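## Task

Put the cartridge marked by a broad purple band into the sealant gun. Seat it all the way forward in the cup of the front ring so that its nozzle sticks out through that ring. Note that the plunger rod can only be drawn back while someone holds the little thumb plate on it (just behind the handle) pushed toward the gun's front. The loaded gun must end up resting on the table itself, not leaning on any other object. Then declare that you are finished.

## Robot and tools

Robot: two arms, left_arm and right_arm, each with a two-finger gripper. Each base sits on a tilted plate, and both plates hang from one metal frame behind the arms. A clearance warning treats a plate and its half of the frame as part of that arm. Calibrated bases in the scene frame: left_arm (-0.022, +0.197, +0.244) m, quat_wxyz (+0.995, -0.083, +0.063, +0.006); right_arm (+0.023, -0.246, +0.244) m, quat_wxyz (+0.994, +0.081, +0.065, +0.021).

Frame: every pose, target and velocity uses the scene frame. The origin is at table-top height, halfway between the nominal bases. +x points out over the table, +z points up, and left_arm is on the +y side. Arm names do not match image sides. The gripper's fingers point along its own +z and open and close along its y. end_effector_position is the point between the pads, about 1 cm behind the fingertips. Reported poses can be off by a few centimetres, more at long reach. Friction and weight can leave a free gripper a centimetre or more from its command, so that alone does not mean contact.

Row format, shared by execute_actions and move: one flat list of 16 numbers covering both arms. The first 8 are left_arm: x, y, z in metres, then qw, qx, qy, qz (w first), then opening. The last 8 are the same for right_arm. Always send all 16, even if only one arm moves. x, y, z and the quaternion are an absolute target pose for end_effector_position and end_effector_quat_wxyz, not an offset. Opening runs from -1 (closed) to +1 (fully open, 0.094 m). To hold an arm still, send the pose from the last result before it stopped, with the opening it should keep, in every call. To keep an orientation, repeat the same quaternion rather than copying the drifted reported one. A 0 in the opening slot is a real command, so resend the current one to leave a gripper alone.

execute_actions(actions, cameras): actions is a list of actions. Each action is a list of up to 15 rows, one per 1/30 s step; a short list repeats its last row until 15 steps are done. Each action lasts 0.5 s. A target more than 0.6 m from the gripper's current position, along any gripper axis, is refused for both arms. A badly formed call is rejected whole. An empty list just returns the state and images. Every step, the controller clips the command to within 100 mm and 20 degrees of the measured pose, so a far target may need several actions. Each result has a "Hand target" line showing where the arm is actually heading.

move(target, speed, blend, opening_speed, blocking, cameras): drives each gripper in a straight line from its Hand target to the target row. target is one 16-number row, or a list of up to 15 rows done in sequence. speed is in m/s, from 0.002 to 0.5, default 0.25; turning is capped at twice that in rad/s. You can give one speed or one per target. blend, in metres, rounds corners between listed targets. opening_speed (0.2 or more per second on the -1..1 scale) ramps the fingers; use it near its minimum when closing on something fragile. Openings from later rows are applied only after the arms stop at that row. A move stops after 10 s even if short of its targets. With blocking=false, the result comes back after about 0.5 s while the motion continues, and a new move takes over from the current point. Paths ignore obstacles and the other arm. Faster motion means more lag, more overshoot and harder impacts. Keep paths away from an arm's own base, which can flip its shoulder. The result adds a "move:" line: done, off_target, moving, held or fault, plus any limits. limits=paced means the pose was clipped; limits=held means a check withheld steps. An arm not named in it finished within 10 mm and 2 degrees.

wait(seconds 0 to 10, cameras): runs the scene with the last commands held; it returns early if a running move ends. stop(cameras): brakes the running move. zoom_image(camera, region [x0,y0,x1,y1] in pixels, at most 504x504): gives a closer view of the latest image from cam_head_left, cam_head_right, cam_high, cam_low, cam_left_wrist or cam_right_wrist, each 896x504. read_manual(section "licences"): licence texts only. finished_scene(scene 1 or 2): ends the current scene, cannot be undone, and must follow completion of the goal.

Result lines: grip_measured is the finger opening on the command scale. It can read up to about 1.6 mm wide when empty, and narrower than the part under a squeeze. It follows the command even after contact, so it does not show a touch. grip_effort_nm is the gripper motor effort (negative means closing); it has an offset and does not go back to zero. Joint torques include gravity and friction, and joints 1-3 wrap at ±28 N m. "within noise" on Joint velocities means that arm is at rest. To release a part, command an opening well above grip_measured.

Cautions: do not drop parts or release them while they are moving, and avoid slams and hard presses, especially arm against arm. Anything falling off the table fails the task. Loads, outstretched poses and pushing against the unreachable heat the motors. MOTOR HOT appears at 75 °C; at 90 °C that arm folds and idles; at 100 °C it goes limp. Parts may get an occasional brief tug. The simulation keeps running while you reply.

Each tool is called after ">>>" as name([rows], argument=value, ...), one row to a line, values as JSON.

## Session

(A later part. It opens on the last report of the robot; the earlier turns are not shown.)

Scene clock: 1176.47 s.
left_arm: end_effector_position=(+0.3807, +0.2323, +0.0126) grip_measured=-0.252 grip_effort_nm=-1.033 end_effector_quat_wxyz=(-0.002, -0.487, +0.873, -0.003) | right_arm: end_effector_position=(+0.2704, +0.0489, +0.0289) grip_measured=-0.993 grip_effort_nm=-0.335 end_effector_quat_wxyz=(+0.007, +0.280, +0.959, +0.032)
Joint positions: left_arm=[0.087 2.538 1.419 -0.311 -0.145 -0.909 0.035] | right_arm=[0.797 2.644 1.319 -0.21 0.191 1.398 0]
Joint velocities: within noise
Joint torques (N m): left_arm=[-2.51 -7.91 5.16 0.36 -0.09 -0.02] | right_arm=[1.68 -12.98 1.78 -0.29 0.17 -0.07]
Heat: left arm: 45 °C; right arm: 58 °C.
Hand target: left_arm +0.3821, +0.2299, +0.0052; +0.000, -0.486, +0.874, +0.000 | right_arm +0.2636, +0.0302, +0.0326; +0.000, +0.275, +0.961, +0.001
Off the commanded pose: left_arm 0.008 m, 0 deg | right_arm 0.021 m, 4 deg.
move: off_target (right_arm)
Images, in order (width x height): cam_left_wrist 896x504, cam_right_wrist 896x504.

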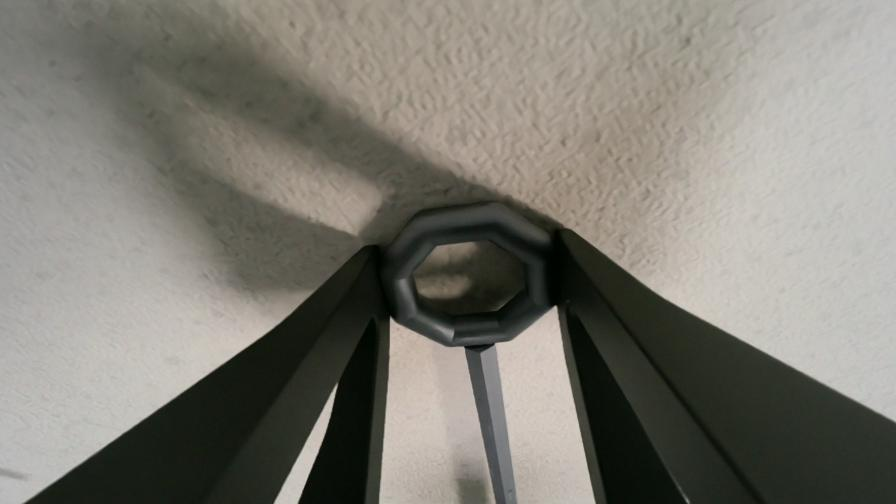

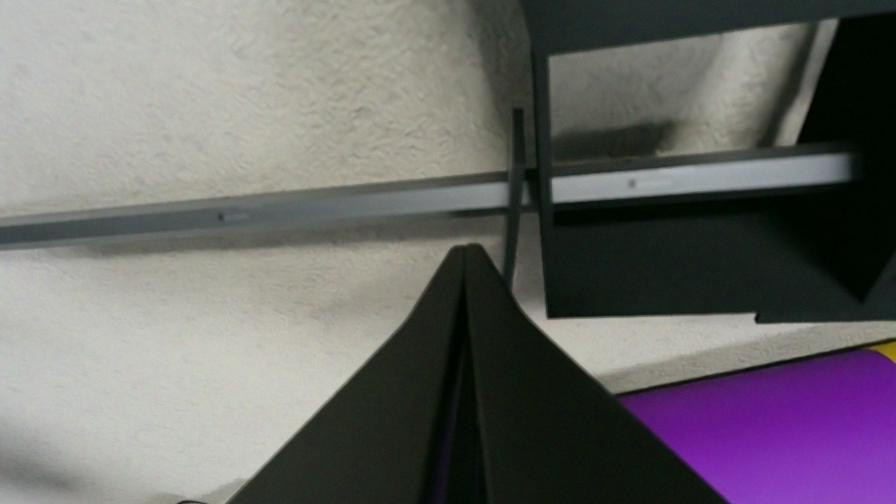

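>>> move(target=[0.3823,0.2298,0.005,0,0.4863,-0.8738,0,-0.5,0.253,0.012,0.033,0,0.2756,0.9613,0,-1.0], speed=0.04, cameras=["cam_right_wrist","cam_left_wrist"])

Scene clock: 1180.53 s.
left_arm: end_effector_position=(+0.3785, +0.2294, +0.0128) grip_measured=-0.252 grip_effort_nm=-1.028 end_effector_quat_wxyz=(-0.009, -0.488, +0.873, -0.006) | right_arm: end_effector_position=(+0.2699, +0.0421, +0.0333) grip_measured=-0.993 grip_effort_nm=-0.335 end_effector_quat_wxyz=(+0.018, +0.284, +0.957, +0.054)
Joint positions: left_arm=[0.085 2.538 1.419 -0.321 -0.135 -0.914 0.035] | right_arm=[0.789 2.599 1.223 -0.107 0.191 1.387 0]
Joint velocities: within noise
Joint torques (N m): left_arm=[-2.32 -7.84 5.03 0.45 -0.17 0.02] | right_arm=[1.42 -11.97 0.95 -0.55 0.15 -0.07]
Heat: left arm: 45 °C; right arm: 58 °C.
Hand target: left_arm +0.3821, +0.2298, +0.0053; +0.000, -0.486, +0.874, +0.000 | right_arm +0.2535, +0.0134, +0.0327; +0.000, +0.275, +0.961, +0.001
Off the commanded pose: left_arm 0.009 m, 1 deg | right_arm 0.035 m, 7 deg.
move: off_target (right_arm)
Images, in order (width x height): cam_left_wrist 896x504, cam_right_wrist 896x504.

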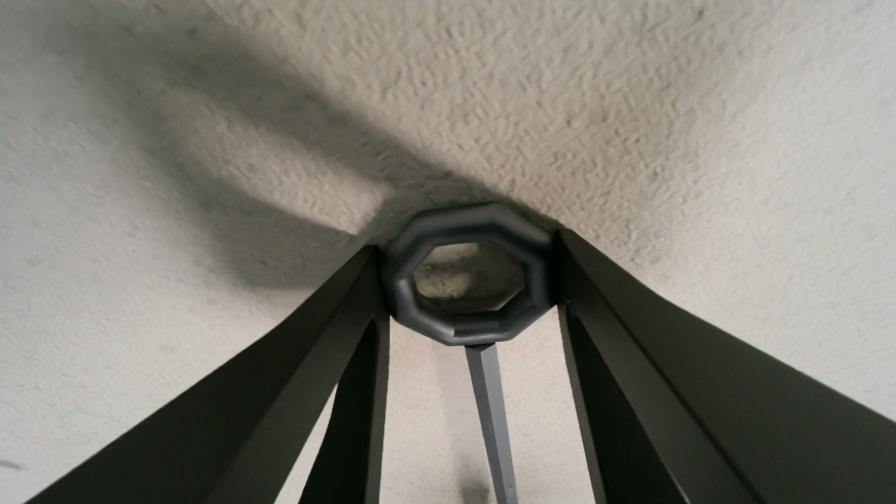

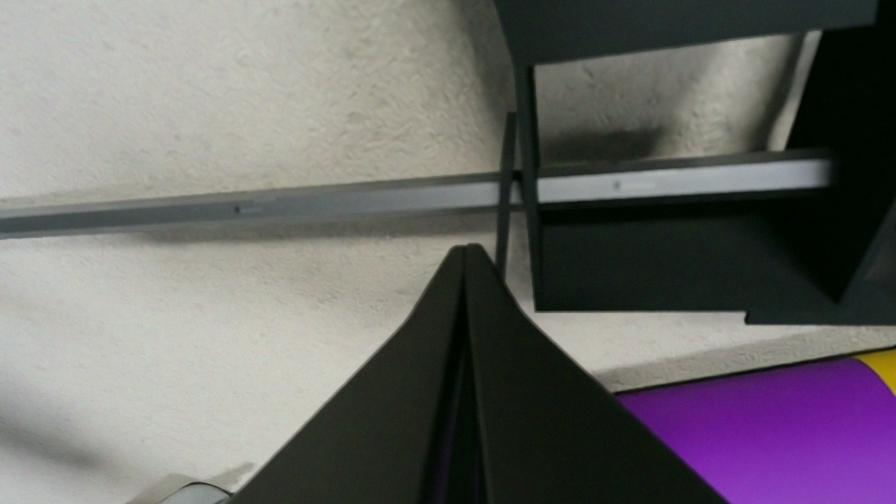

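>>> move(target=[0.3925,0.247,0.005,0,0.4863,-0.8738,0,-0.5,0.245,-0.002,0.030,0,0.2756,0.9613,0,-1.0], speed=0.04, cameras=["cam_right_wrist","cam_left_wrist"])

Scene clock: 1192.80 s.
left_arm: end_effector_position=(+0.3783, +0.2281, +0.0133) grip_measured=-0.252 grip_effort_nm=-1.033 end_effector_quat_wxyz=(-0.029, -0.486, +0.873, -0.012) | right_arm: end_effector_position=(+0.2698, +0.0380, +0.0350) grip_measured=-0.993 grip_effort_nm=-0.335 end_effector_quat_wxyz=(+0.025, +0.285, +0.955, +0.074)
Joint positions: left_arm=[0.093 2.552 1.463 -0.384 -0.107 -0.907 0.035] | right_arm=[0.779 2.574 1.153 -0.019 0.184 1.375 0]
Joint velocities: within noise
Joint torques (N m): left_arm=[0.05 -8.27 6.65 0.56 -0.37 0.36] | right_arm=[1.13 -11.11 0.32 -0.76 0.2 -0.1]
Heat: left arm: 45 °C; right arm: 57 °C.
Hand target: left_arm +0.3914, +0.2470, +0.0065; -0.001, -0.487, +0.873, +0.001 | right_arm +0.2458, +0.0001, +0.0303; +0.000, +0.275, +0.961, +0.003
Off the commanded pose: left_arm 0.025 m, 4 deg | right_arm 0.047 m, 9 deg.
move: off_target (left_arm, right_arm)
Images, in order (width x height): cam_left_wrist 896x504, cam_right_wrist 896x504.

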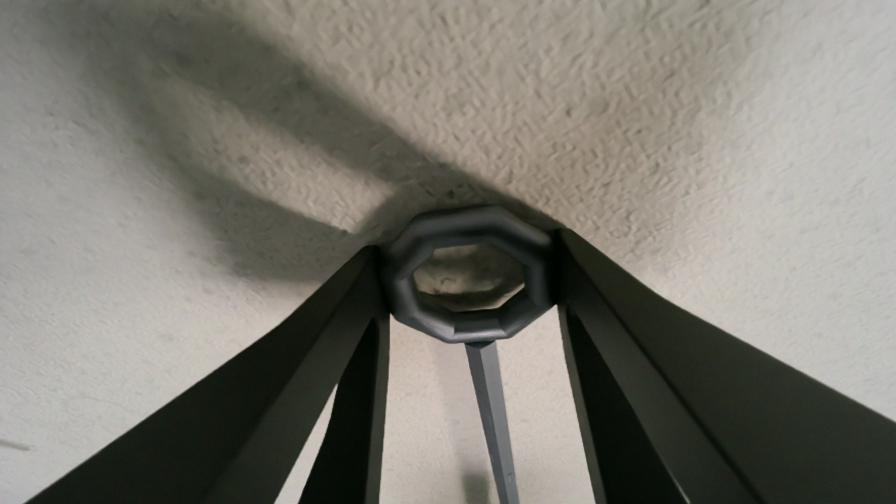

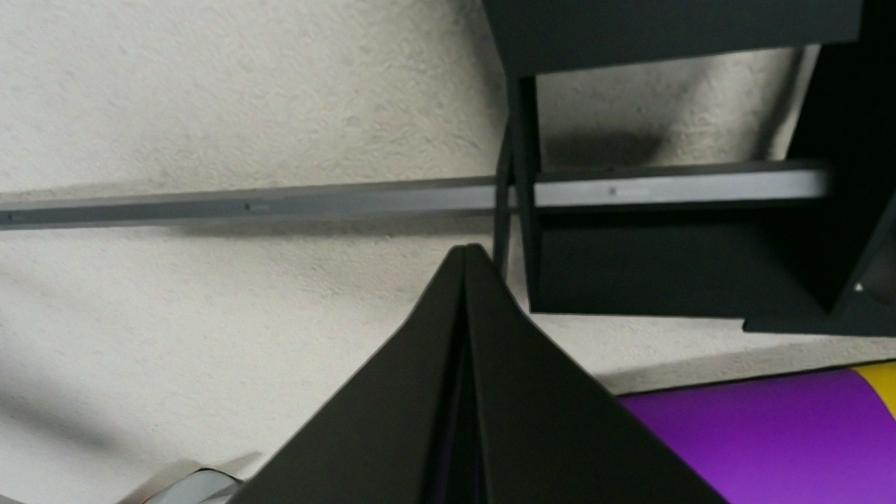

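>>> zoom_image(camera="cam_right_wrist", region=[420, 60, 620, 330])

Scaled by 1.867 from the camera's 896x504 image, which has a finer 1280x720 frame.

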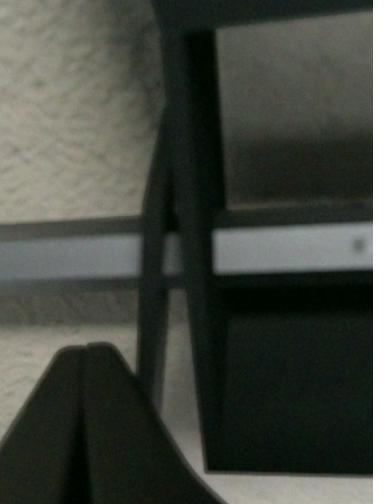

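>>> move(target=[0.400,0.260,0.005,0,0.4863,-0.8738,0,-0.5,0.230,-0.027,0.030,0,0.2756,0.9613,0,-1.0], speed=0.05, cameras=["cam_right_wrist","cam_left_wrist"])

>>> zoom_image(camera="cam_right_wrist", region=[420, 60, 620, 330])

Scene clock: 1207.33 s.
left_arm: end_effector_position=(+0.3766, +0.2304, +0.0134) grip_measured=-0.252 grip_effort_nm=-1.033 end_effector_quat_wxyz=(-0.051, -0.487, +0.872, -0.020) | right_arm: end_effector_position=(+0.2639, +0.0262, +0.0387) grip_measured=-0.993 grip_effort_nm=-0.330 end_effector_quat_wxyz=(+0.033, +0.283, +0.953, +0.101)
Joint positions: left_arm=[0.113 2.566 1.503 -0.443 -0.074 -0.893 0.035] | right_arm=[0.764 2.528 1.025 0.122 0.169 1.345 0]
Joint velocities: within noise
Joint torques (N m): left_arm=[0.79 -8.69 7.32 0.68 -0.61 0.48] | right_arm=[0.64 -10.61 -0.88 -1.01 0.33 0]
Heat: left arm: 44 °C; right arm: 59 °C.
Hand target: left_arm +0.3979, +0.2599, +0.0081; -0.002, -0.488, +0.873, +0.001 | right_arm +0.2311, -0.0236, +0.0310; +0.001, +0.274, +0.962, +0.005
Off the commanded pose: left_arm 0.039 m, 6 deg | right_arm 0.064 m, 12 deg.
move: off_target (left_arm, right_arm)
Images, in order (width x height): cam_left_wrist 896x504, cam_right_wrist 896x504.

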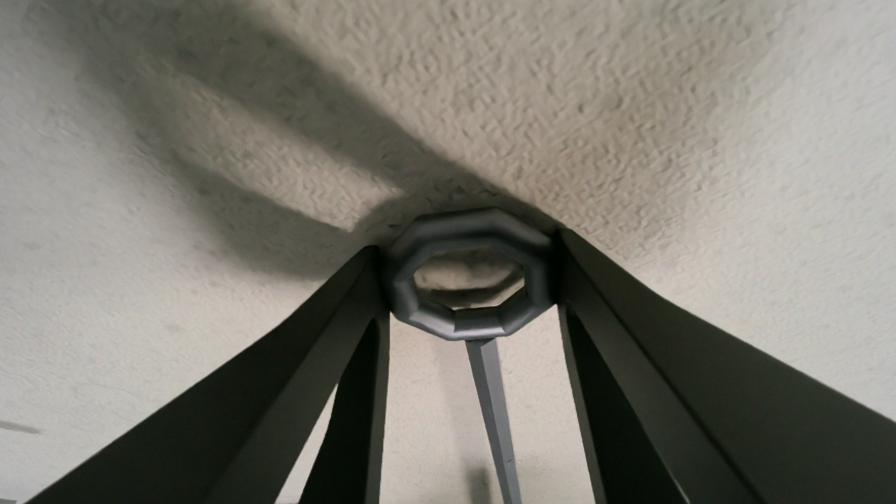

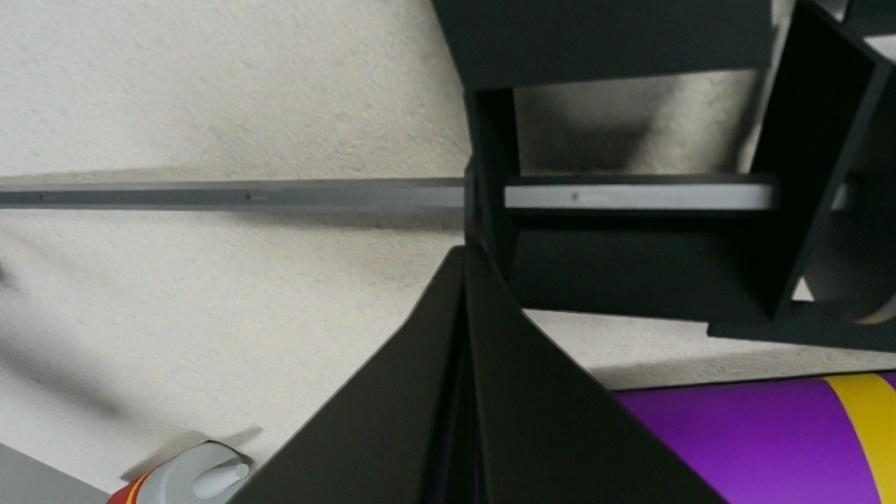

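Scaled by 1.867 from the camera's 896x504 image, which has a finer 1280x720 frame.

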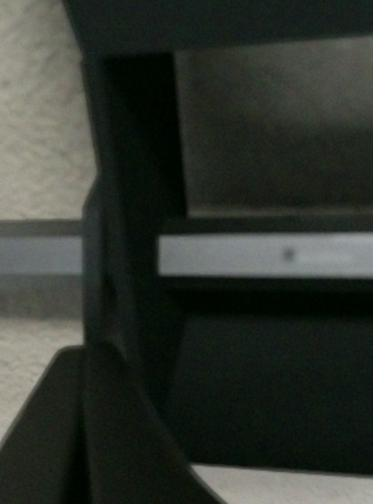

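>>> zoom_image(camera="cam_right_wrist", region=[696, 0, 896, 400])

Scaled by 1.260 from the camera's 896x504 image, which has a finer 1280x720 frame.

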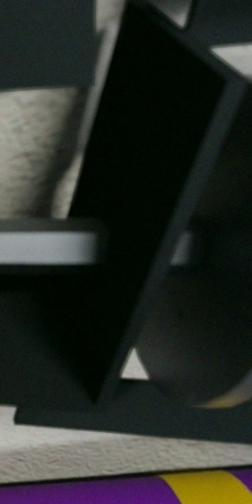

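>>> move(target=[0.400,0.260,0.005,0,0.4863,-0.8738,0,-0.5,0.222,-0.040,0.030,0,0.2756,0.9613,0,-1.0], speed=0.05, cameras=["cam_right_wrist","cam_left_wrist"])

Scene clock: 1215.93 s.
left_arm: end_effector_position=(+0.3743, +0.2281, +0.0138) grip_measured=-0.252 grip_effort_nm=-1.028 end_effector_quat_wxyz=(-0.058, -0.486, +0.871, -0.023) | right_arm: end_effector_position=(+0.2611, +0.0209, +0.0429) grip_measured=-0.993 grip_effort_nm=-0.335 end_effector_quat_wxyz=(+0.036, +0.282, +0.952, +0.116)
Joint positions: left_arm=[0.113 2.566 1.503 -0.453 -0.062 -0.893 0.035] | right_arm=[0.757 2.5 0.96 0.191 0.158 1.334 0]
Joint velocities: within noise
Joint torques (N m): left_arm=[0.7 -8.76 7.36 0.73 -0.74 0.43] | right_arm=[0.42 -9.89 -1.33 -1.17 0.44 -0.04]
Heat: left arm: 45 °C; right arm: 59 °C.
Hand target: left_arm +0.3976, +0.2598, +0.0087; -0.003, -0.488, +0.873, +0.001 | right_arm +0.2231, -0.0357, +0.0320; +0.001, +0.273, +0.962, +0.007
Off the commanded pose: left_arm 0.042 m, 7 deg | right_arm 0.074 m, 14 deg.
move: off_target (left_arm, right_arm)
Images, in order (width x height): cam_left_wrist 896x504, cam_right_wrist 896x504.

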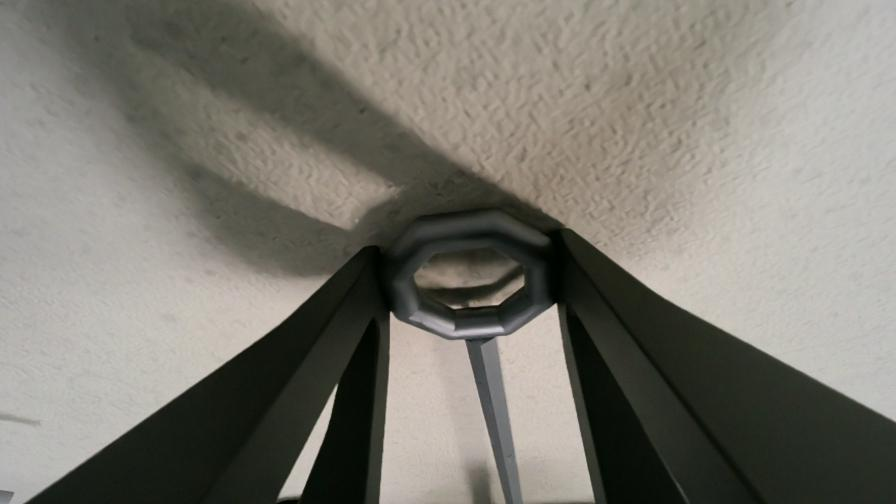

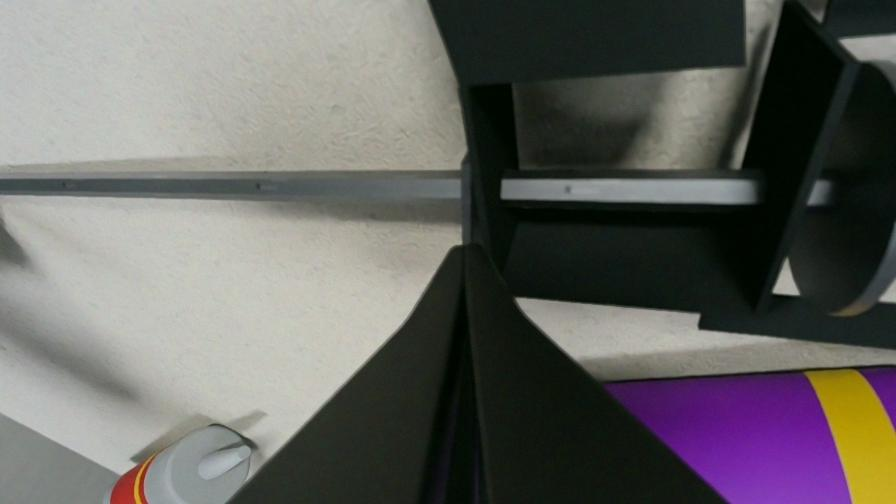

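>>> move([
  [0.3823,0.2298,0.005,0,0.4863,-0.8738,0,-0.5,0.270,0.040,0.03,0,0.2756,0.9613,0,-1.0],
  [0.3823,0.2298,0.005,0,0.4863,-0.8738,0,-0.5,0.285,0.063,0.028,-0.0288,0.2741,0.956,-0.1005,-1.0],
], speed=0.08, cameras=["cam_right_wrist","cam_left_wrist"])

Scene clock: 1233.90 s.
left_arm: end_effector_position=(+0.3789, +0.2331, +0.0117) grip_measured=-0.252 grip_effort_nm=-1.023 end_effector_quat_wxyz=(-0.018, -0.484, +0.875, +0.001) | right_arm: end_effector_position=(+0.2697, +0.0269, +0.0349) grip_measured=-0.994 grip_effort_nm=-0.330 end_effector_quat_wxyz=(-0.056, +0.267, +0.949, -0.157)
Joint positions: left_arm=[0.092 2.553 1.456 -0.365 -0.139 -0.903 0.035] | right_arm=[0.784 2.857 1.823 -0.905 0.236 1.453 0]
Joint velocities: within noise
Joint torques (N m): left_arm=[-2.97 -9.22 1.94 0.78 -0.14 -0.1] | right_arm=[5.37 -11.47 7.86 0.49 -0.02 0.11]
Heat: left arm: 47 °C; right arm: 59 °C.
Hand target: left_arm +0.3822, +0.2299, +0.0055; -0.001, -0.486, +0.874, +0.000 | right_arm +0.2841, +0.0618, +0.0319; -0.030, +0.274, +0.956, -0.100
Off the commanded pose: left_arm 0.008 m, 2 deg | right_arm 0.040 m, 7 deg.
move: off_target (right_arm)
Images, in order (width x height): cam_left_wrist 896x504, cam_right_wrist 896x504.

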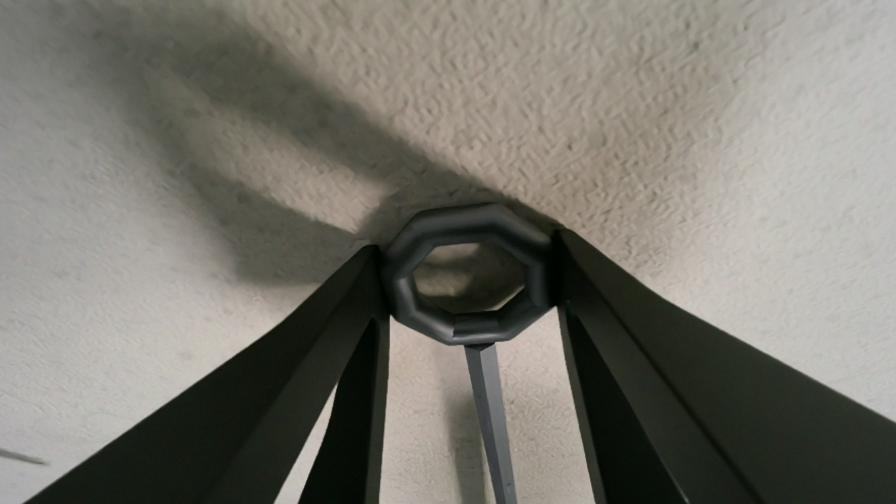

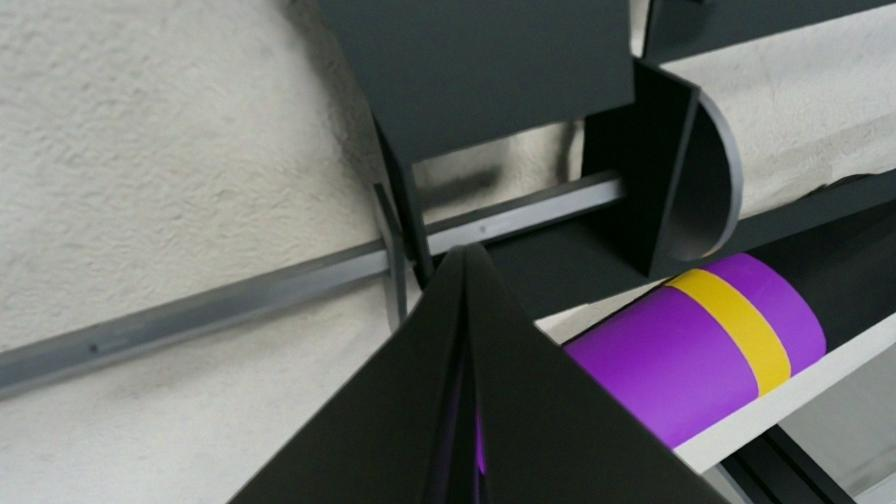

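>>> move([
  [0.3823,0.2298,0.005,0,0.4863,-0.8738,0,-0.5,0.2697,0.0269,0.05,-0.0288,0.2741,0.956,-0.1005,-1.0],
  [0.3823,0.2298,0.005,0,0.4863,-0.8738,0,-0.5,0.277,0.035,0.10,0,0.2756,0.9613,0,-1.0],
], speed=0.08, cameras=["cam_right_wrist","cam_left_wrist","cam_high"])

Scene clock: 1239.17 s.
left_arm: end_effector_position=(+0.3789, +0.2331, +0.0117) grip_measured=-0.252 grip_effort_nm=-1.033 end_effector_quat_wxyz=(-0.018, -0.484, +0.875, +0.001) | right_arm: end_effector_position=(+0.2748, +0.0244, +0.0879) grip_measured=-0.994 grip_effort_nm=-0.325 end_effector_quat_wxyz=(-0.006, +0.283, +0.959, -0.020)
Joint positions: left_arm=[0.092 2.553 1.456 -0.365 -0.139 -0.903 0.035] | right_arm=[0.788 2.476 1.326 -0.49 0.213 1.415 0]
Joint velocities: within noise
Joint torques (N m): left_arm=[-2.99 -9.13 1.96 0.75 -0.11 -0.13] | right_arm=[4.08 -13.78 3.47 0.22 -0.03 -0.04]
Heat: left arm: 47 °C; right arm: 59 °C.
Hand target: left_arm +0.3822, +0.2299, +0.0055; -0.001, -0.486, +0.874, +0.000 | right_arm +0.2768, +0.0348, +0.0998; +0.000, +0.276, +0.961, +0.000
Off the commanded pose: left_arm 0.008 m, 2 deg | right_arm 0.016 m, 3 deg.
move: off_target (right_arm)
Images, in order (width x height): cam_high 896x504, cam_left_wrist 896x504, cam_right_wrist 896x504.

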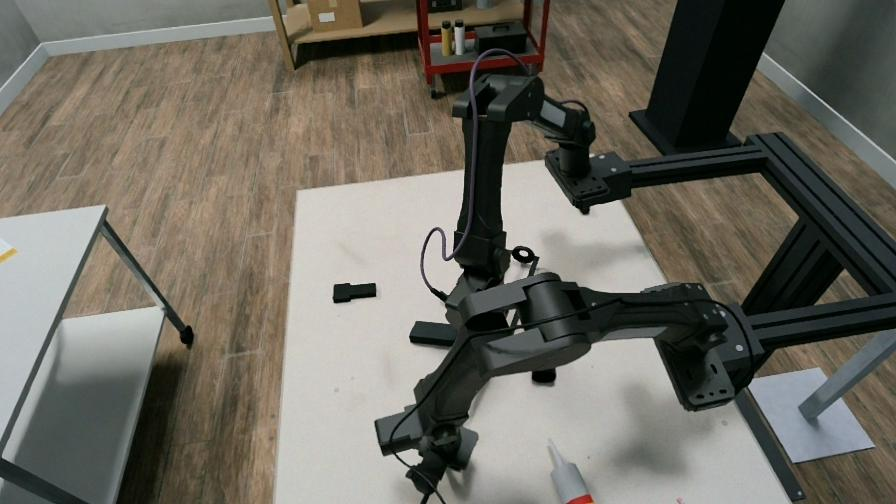

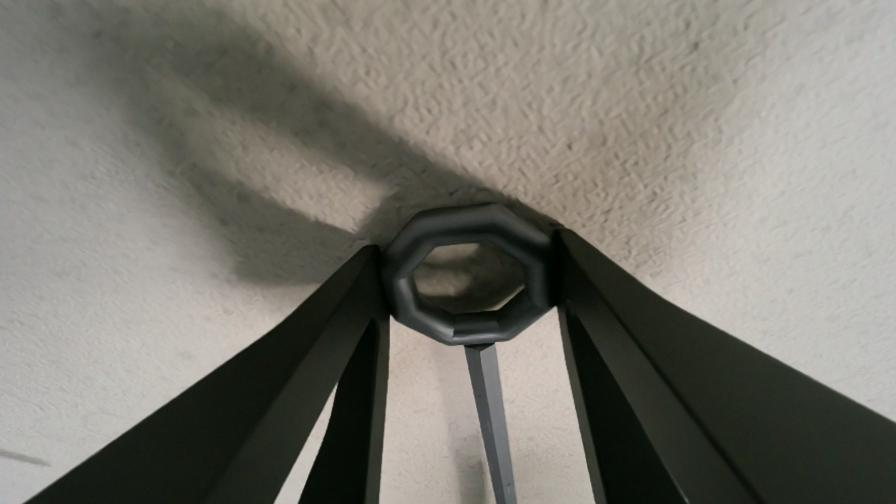

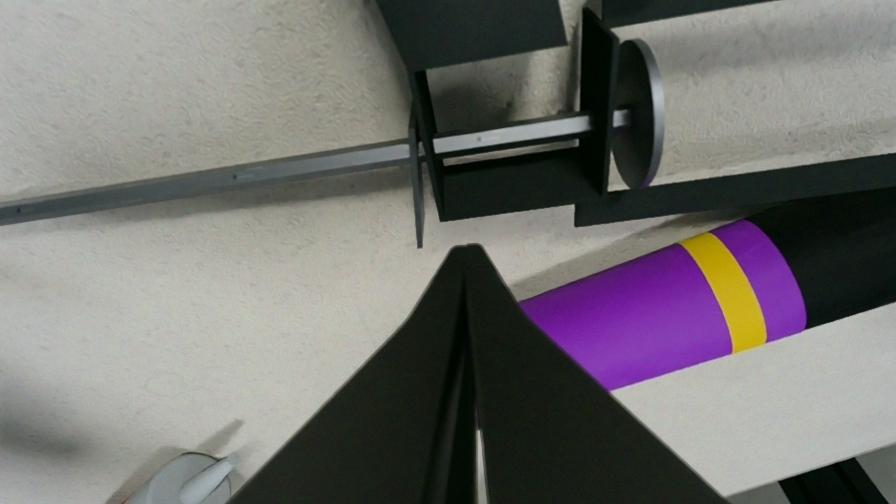

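>>> move([
  [0.3823,0.2298,0.005,0,0.4863,-0.8738,0,-0.5,0.2865,0.0315,0.12,0,0.2756,0.9613,0,0.3],
  [0.3823,0.2298,0.005,0,0.4863,-0.8738,0,-0.5,0.2865,0.0315,0.07,0,0.2756,0.9613,0,0.3],
], speed=0.08, cameras=["cam_right_wrist"])

Scene clock: 1255.50 s.
left_arm: end_effector_position=(+0.3789, +0.2331, +0.0117) grip_measured=-0.252 grip_effort_nm=-1.033 end_effector_quat_wxyz=(-0.018, -0.484, +0.875, +0.001) | right_arm: end_effector_position=(+0.2813, +0.0273, +0.0726) grip_measured=+0.297 grip_effort_nm=0.168 end_effector_quat_wxyz=(-0.001, +0.274, +0.962, -0.008)
Joint positions: left_arm=[0.092 2.553 1.456 -0.365 -0.139 -0.903 0.035] | right_arm=[0.772 2.517 1.33 -0.423 0.212 1.375 0.061]
Joint velocities: within noise
Joint torques (N m): left_arm=[-2.95 -9.18 2.04 0.79 -0.11 -0.11] | right_arm=[2.02 -9.77 5.46 0.32 -0.03 -0.06]
Heat: left arm: 48 °C; right arm: 59 °C.
Hand target: left_arm +0.3822, +0.2299, +0.0055; -0.001, -0.486, +0.874, +0.000 | right_arm +0.2864, +0.0313, +0.0701; +0.000, +0.276, +0.961, +0.000
Off the commanded pose: left_arm 0.008 m, 2 deg | right_arm 0.007 m, 1 deg.
move: done
Images, in order (width x height): cam_right_wrist 896x504.

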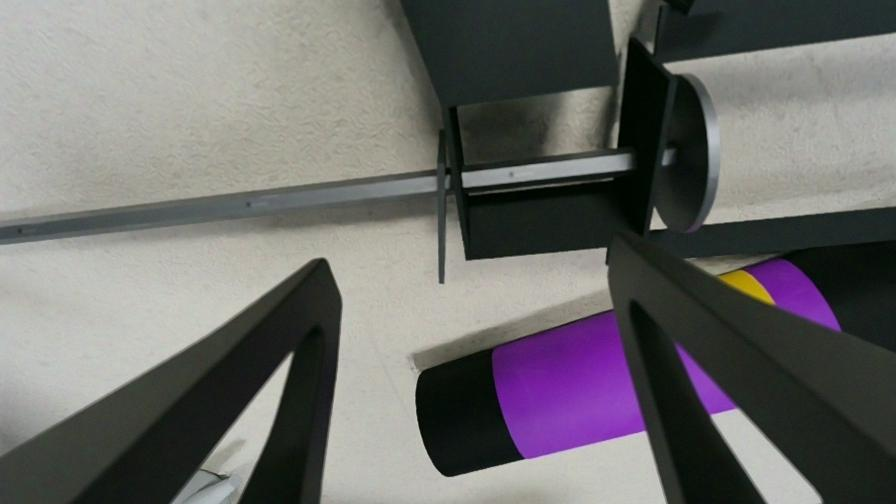

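>>> move([
  [0.3823,0.2298,0.005,0,0.4863,-0.8738,0,-0.5,0.2808,0.0357,0.052,0,0.2756,0.9613,0,0.3],
], speed=0.05, cameras=["cam_right_wrist"])

Scene clock: 1267.40 s.
left_arm: end_effector_position=(+0.3789, +0.2331, +0.0117) grip_measured=-0.252 grip_effort_nm=-1.033 end_effector_quat_wxyz=(-0.018, -0.484, +0.875, +0.001) | right_arm: end_effector_position=(+0.2777, +0.0289, +0.0548) grip_measured=+0.297 grip_effort_nm=0.168 end_effector_quat_wxyz=(-0.002, +0.274, +0.962, -0.008)
Joint positions: left_arm=[0.092 2.553 1.456 -0.365 -0.139 -0.903 0.035] | right_arm=[0.772 2.571 1.339 -0.38 0.212 1.374 0.061]
Joint velocities: within noise
Joint torques (N m): left_arm=[-3.14 -9.18 1.98 0.75 -0.13 -0.07] | right_arm=[2.73 -9.66 5.55 0.33 -0.02 0.06]
Heat: left arm: 48 °C; right arm: 59 °C.
Hand target: left_arm +0.3822, +0.2299, +0.0055; -0.001, -0.486, +0.874, +0.000 | right_arm +0.2807, +0.0355, +0.0522; +0.000, +0.276, +0.961, +0.000
Off the commanded pose: left_arm 0.008 m, 2 deg | right_arm 0.008 m, 1 deg.
move: done
Images, in order (width x height): cam_right_wrist 896x504.

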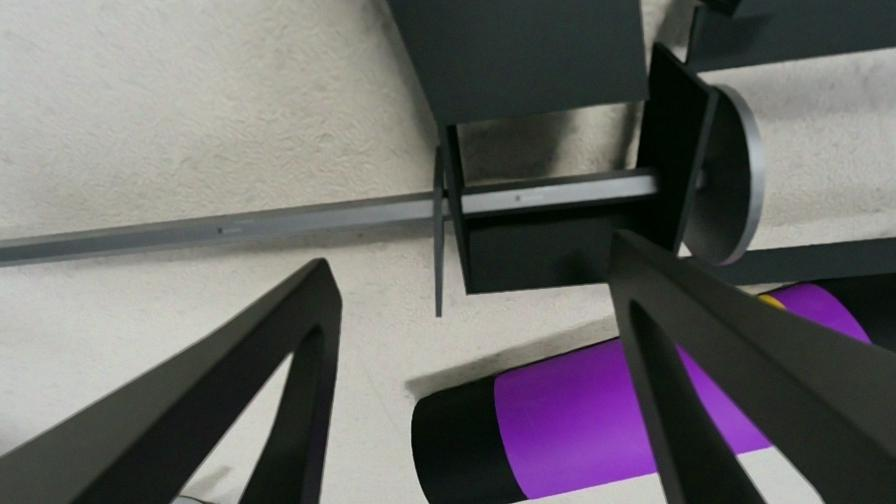

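>>> move([
  [0.3823,0.2298,0.005,0,0.4863,-0.8738,0,-0.5,0.2905,0.0325,0.050,0,0.2756,0.9613,0,0.3],
], speed=0.05, cameras=["cam_right_wrist"])

Scene clock: 1283.23 s.
left_arm: end_effector_position=(+0.3789, +0.2331, +0.0117) grip_measured=-0.252 grip_effort_nm=-1.023 end_effector_quat_wxyz=(-0.018, -0.484, +0.875, +0.001) | right_arm: end_effector_position=(+0.2881, +0.0306, +0.0544) grip_measured=+0.297 grip_effort_nm=0.168 end_effector_quat_wxyz=(+0.002, +0.276, +0.961, -0.002)
Joint positions: left_arm=[0.092 2.553 1.456 -0.365 -0.139 -0.903 0.035] | right_arm=[0.755 2.578 1.364 -0.379 0.212 1.359 0.061]
Joint velocities: within noise
Joint torques (N m): left_arm=[-3 -9.28 1.92 0.74 -0.11 -0.1] | right_arm=[2.18 -9.65 5.38 0.27 -0.03 -0.08]
Heat: left arm: 48 °C; right arm: 55 °C.
Hand target: left_arm +0.3822, +0.2299, +0.0055; -0.001, -0.486, +0.874, +0.000 | right_arm +0.2904, +0.0324, +0.0501; +0.000, +0.276, +0.961, +0.000
Off the commanded pose: left_arm 0.008 m, 2 deg | right_arm 0.005 m, 0 deg.
move: done
Images, in order (width x height): cam_right_wrist 896x504.

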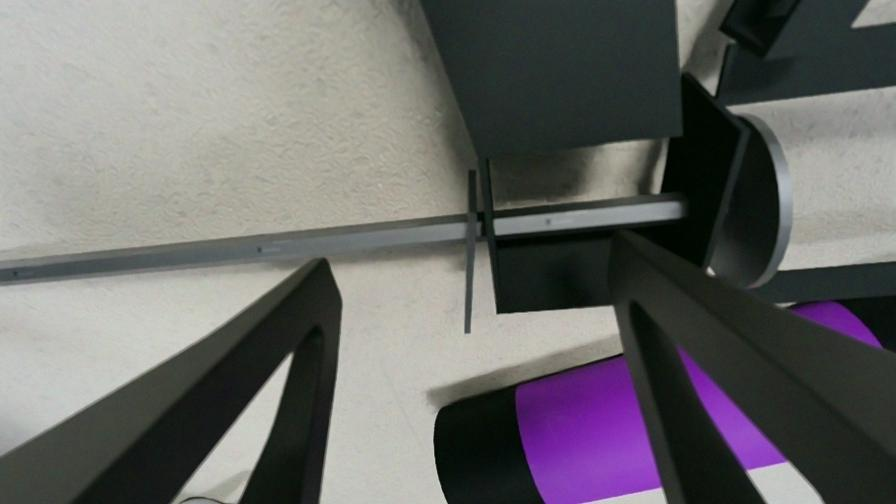

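>>> move(target=[0.3823, 0.2298, 0.005, 0, 0.4863, -0.8738, 0, -0.5, 0.2895, 0.0308, 0.034, 0, 0.2756, 0.9613, 0, 0.3], speed=0.03, cameras=["cam_right_wrist", "cam_low", "cam_head_right"])

Scene clock: 1299.03 s.
left_arm: end_effector_position=(+0.3789, +0.2331, +0.0117) grip_measured=-0.252 grip_effort_nm=-1.033 end_effector_quat_wxyz=(-0.018, -0.484, +0.875, +0.001) | right_arm: end_effector_position=(+0.2856, +0.0282, +0.0386) grip_measured=+0.297 grip_effort_nm=0.168 end_effector_quat_wxyz=(+0.000, +0.274, +0.962, -0.005)
Joint positions: left_arm=[0.092 2.553 1.456 -0.365 -0.139 -0.903 0.035] | right_arm=[0.747 2.623 1.371 -0.347 0.212 1.348 0.061]
Joint velocities: within noise
Joint torques (N m): left_arm=[-2.95 -9.25 1.96 0.78 -0.13 -0.12] | right_arm=[1.95 -9.74 5.16 0.34 -0.02 -0.04]
Heat: left arm: 48 °C; right arm: 56 °C.
Hand target: left_arm +0.3822, +0.2299, +0.0055; -0.001, -0.486, +0.874, +0.000 | right_arm +0.2894, +0.0308, +0.0341; +0.000, +0.276, +0.961, +0.000
Off the commanded pose: left_arm 0.008 m, 2 deg | right_arm 0.007 m, 1 deg.
move: done
Images, in order (width x height): cam_head_right 896x504, cam_low 896x504, cam_right_wrist 896x504.

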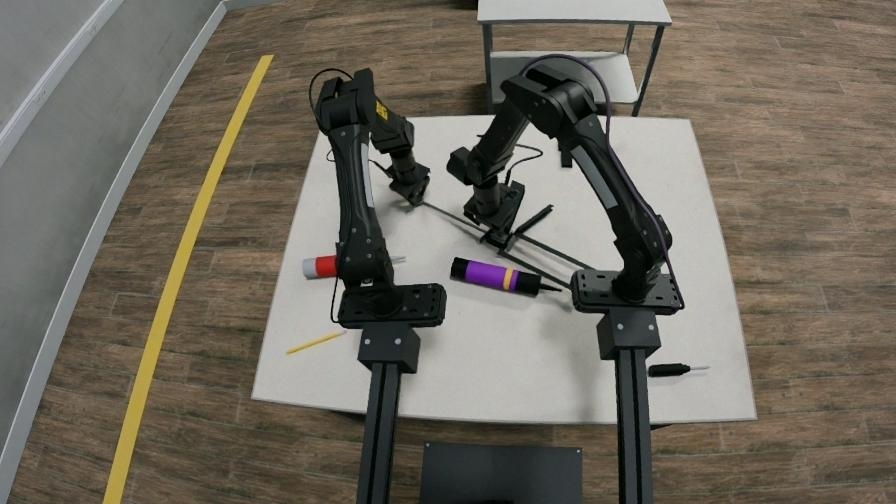

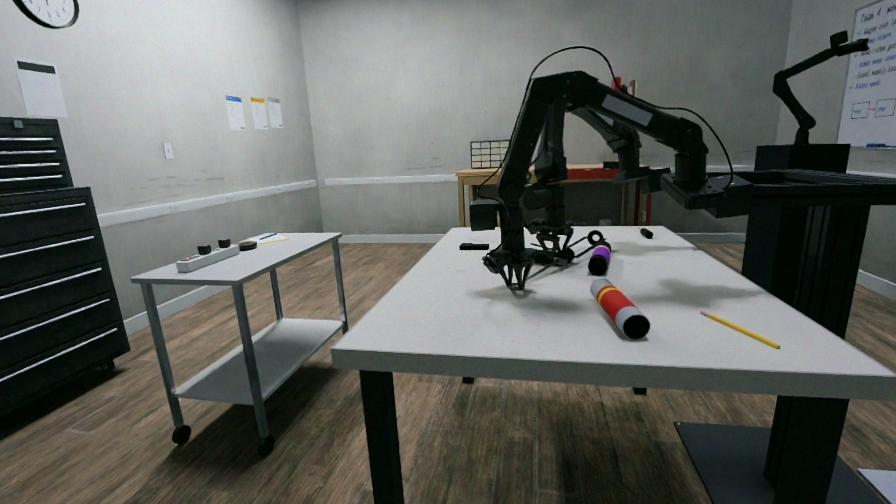

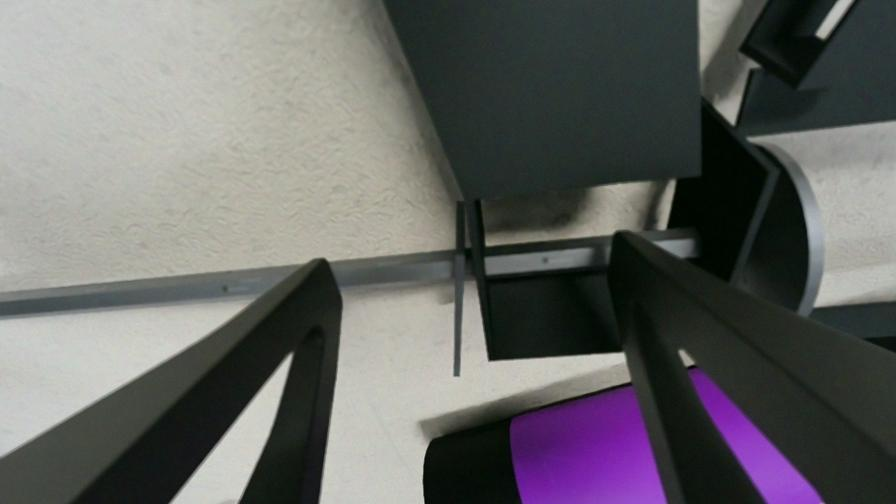

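>>> move(target=[0.3823, 0.2298, 0.005, 0, 0.4863, -0.8738, 0, -0.5, 0.2895, 0.0308, 0.0305, 0, 0.2756, 0.9613, 0, -0.3], speed=0.03, opening_speed=0.4, cameras=["cam_right_wrist"])

>>> move(target=[0.3823, 0.2298, 0.005, 0, 0.4863, -0.8738, 0, -0.5, 0.2895, 0.0308, 0.0305, 0, 0.2756, 0.9613, 0, -0.7], speed=0.03, opening_speed=0.3, cameras=["cam_right_wrist"])

Scene clock: 1305.40 s.
left_arm: end_effector_position=(+0.3789, +0.2331, +0.0117) grip_measured=-0.252 grip_effort_nm=-1.028 end_effector_quat_wxyz=(-0.018, -0.484, +0.875, +0.001) | right_arm: end_effector_position=(+0.2855, +0.0291, +0.0355) grip_measured=-0.297 grip_effort_nm=-0.120 end_effector_quat_wxyz=(+0.000, +0.273, +0.962, -0.004)
Joint positions: left_arm=[0.092 2.553 1.456 -0.365 -0.139 -0.903 0.035] | right_arm=[0.747 2.633 1.375 -0.339 0.212 1.346 0.033]
Joint velocities: within noise
Joint torques (N m): left_arm=[-3.1 -9.17 2.1 0.74 -0.11 -0.1] | right_arm=[1.88 -9.77 5.08 0.33 -0.01 -0.06]
Heat: left arm: 48 °C; right arm: 56 °C.
Hand target: left_arm +0.3822, +0.2299, +0.0055; -0.001, -0.486, +0.874, +0.000 | right_arm +0.2894, +0.0307, +0.0306; +0.000, +0.276, +0.961, +0.000
Off the commanded pose: left_arm 0.008 m, 2 deg | right_arm 0.007 m, 1 deg.
move: done
Images, in order (width x height): cam_right_wrist 896x504.

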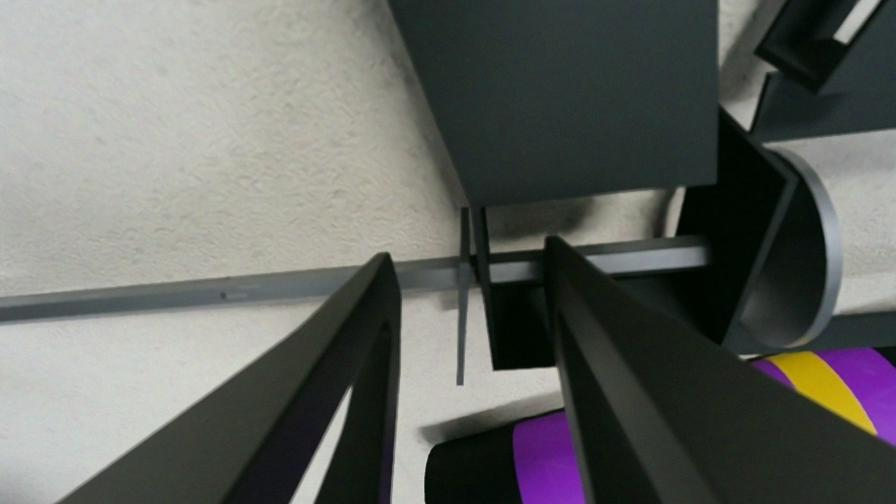

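Scene clock: 1306.93 s.
left_arm: end_effector_position=(+0.3789, +0.2331, +0.0117) grip_measured=-0.252 grip_effort_nm=-1.033 end_effector_quat_wxyz=(-0.018, -0.484, +0.875, +0.001) | right_arm: end_effector_position=(+0.2856, +0.0292, +0.0355) grip_measured=-0.697 grip_effort_nm=-0.125 end_effector_quat_wxyz=(+0.000, +0.273, +0.962, -0.004)
Joint positions: left_arm=[0.092 2.553 1.456 -0.365 -0.139 -0.903 0.035] | right_arm=[0.747 2.633 1.375 -0.338 0.212 1.346 0.014]
Joint velocities: within noise
Joint torques (N m): left_arm=[-3.1 -9.21 1.98 0.77 -0.11 -0.11] | right_arm=[1.89 -9.69 5 0.34 -0.02 -0.05]
Heat: left arm: 48 °C; right arm: 56 °C.
Hand target: left_arm +0.3822, +0.2299, +0.0055; -0.001, -0.486, +0.874, +0.000 | right_arm +0.2894, +0.0307, +0.0306; +0.000, +0.276, +0.961, +0.000
Off the commanded pose: left_arm 0.008 m, 2 deg | right_arm 0.007 m, 1 deg.
move: done
Images, in order (width x height): cam_right_wrist 896x504.

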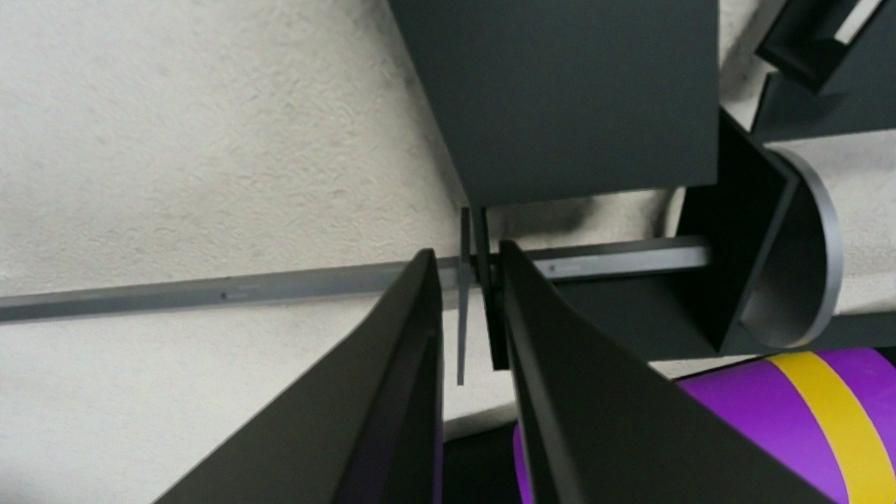

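>>> move(target=[0.3823, 0.2298, 0.005, 0, 0.4863, -0.8738, 0, -0.5, 0.2895, 0.0308, 0.0305, 0, 0.2756, 0.9613, 0, -1], speed=0.03, opening_speed=0.2, cameras=["cam_right_wrist"])

Scene clock: 1310.17 s.
left_arm: end_effector_position=(+0.3789, +0.2331, +0.0117) grip_measured=-0.252 grip_effort_nm=-1.028 end_effector_quat_wxyz=(-0.018, -0.484, +0.875, +0.001) | right_arm: end_effector_position=(+0.2848, +0.0284, +0.0355) grip_measured=-0.904 grip_effort_nm=-0.994 end_effector_quat_wxyz=(-0.001, +0.272, +0.962, -0.006)
Joint positions: left_arm=[0.092 2.553 1.456 -0.365 -0.139 -0.903 0.035] | right_arm=[0.747 2.633 1.375 -0.343 0.212 1.345 0.004]
Joint velocities: within noise
Joint torques (N m): left_arm=[-3.14 -9.28 2 0.74 -0.11 -0.11] | right_arm=[1.88 -9.66 5.15 0.36 -0.02 -0.04]
Heat: left arm: 48 °C; right arm: 56 °C.
Hand target: left_arm +0.3822, +0.2299, +0.0055; -0.001, -0.486, +0.874, +0.000 | right_arm +0.2894, +0.0307, +0.0307; +0.000, +0.275, +0.961, +0.000
Off the commanded pose: left_arm 0.008 m, 2 deg | right_arm 0.007 m, 1 deg.
move: done
Images, in order (width x height): cam_right_wrist 896x504.

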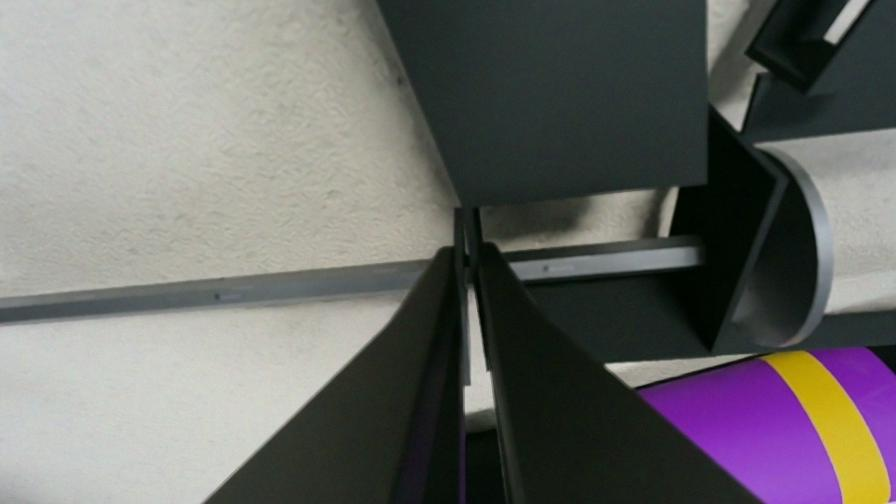

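>>> move(target=[0.3925, 0.2470, 0.005, 0, 0.4863, -0.8738, 0, -0.5, 0.2895, 0.0308, 0.0305, 0, 0.2756, 0.9613, 0, -1], speed=0.05, cameras=["cam_right_wrist", "cam_left_wrist"])

Scene clock: 1312.87 s.
left_arm: end_effector_position=(+0.3824, +0.2362, +0.0133) grip_measured=-0.252 grip_effort_nm=-1.033 end_effector_quat_wxyz=(-0.019, -0.482, +0.876, -0.004) | right_arm: end_effector_position=(+0.2862, +0.0303, +0.0354) grip_measured=-0.907 grip_effort_nm=-1.004 end_effector_quat_wxyz=(+0.000, +0.273, +0.962, -0.001)
Joint positions: left_arm=[0.102 2.553 1.472 -0.378 -0.128 -0.887 0.035] | right_arm=[0.747 2.633 1.375 -0.333 0.209 1.345 0.004]
Joint velocities: within noise
Joint torques (N m): left_arm=[-0.81 -8.35 5.91 0.51 -0.19 0.13] | right_arm=[1.84 -9.73 5.08 0.29 -0.01 -0.04]
Heat: left arm: 48 °C; right arm: 56 °C.
Hand target: left_arm +0.3919, +0.2470, +0.0058; +0.000, -0.486, +0.874, +0.000 | right_arm +0.2894, +0.0307, +0.0306; +0.000, +0.275, +0.961, +0.000
Off the commanded pose: left_arm 0.017 m, 2 deg | right_arm 0.006 m, 0 deg.
move: off_target (left_arm)
Images, in order (width x height): cam_left_wrist 896x504, cam_right_wrist 896x504.

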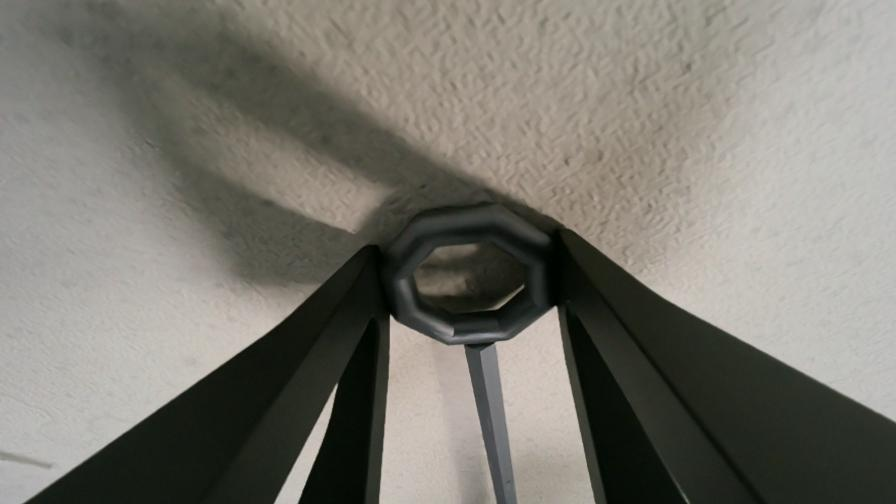

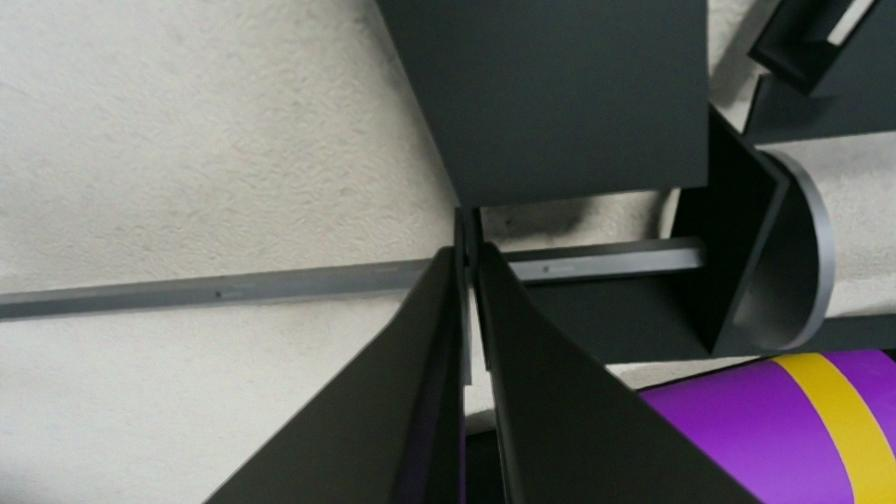

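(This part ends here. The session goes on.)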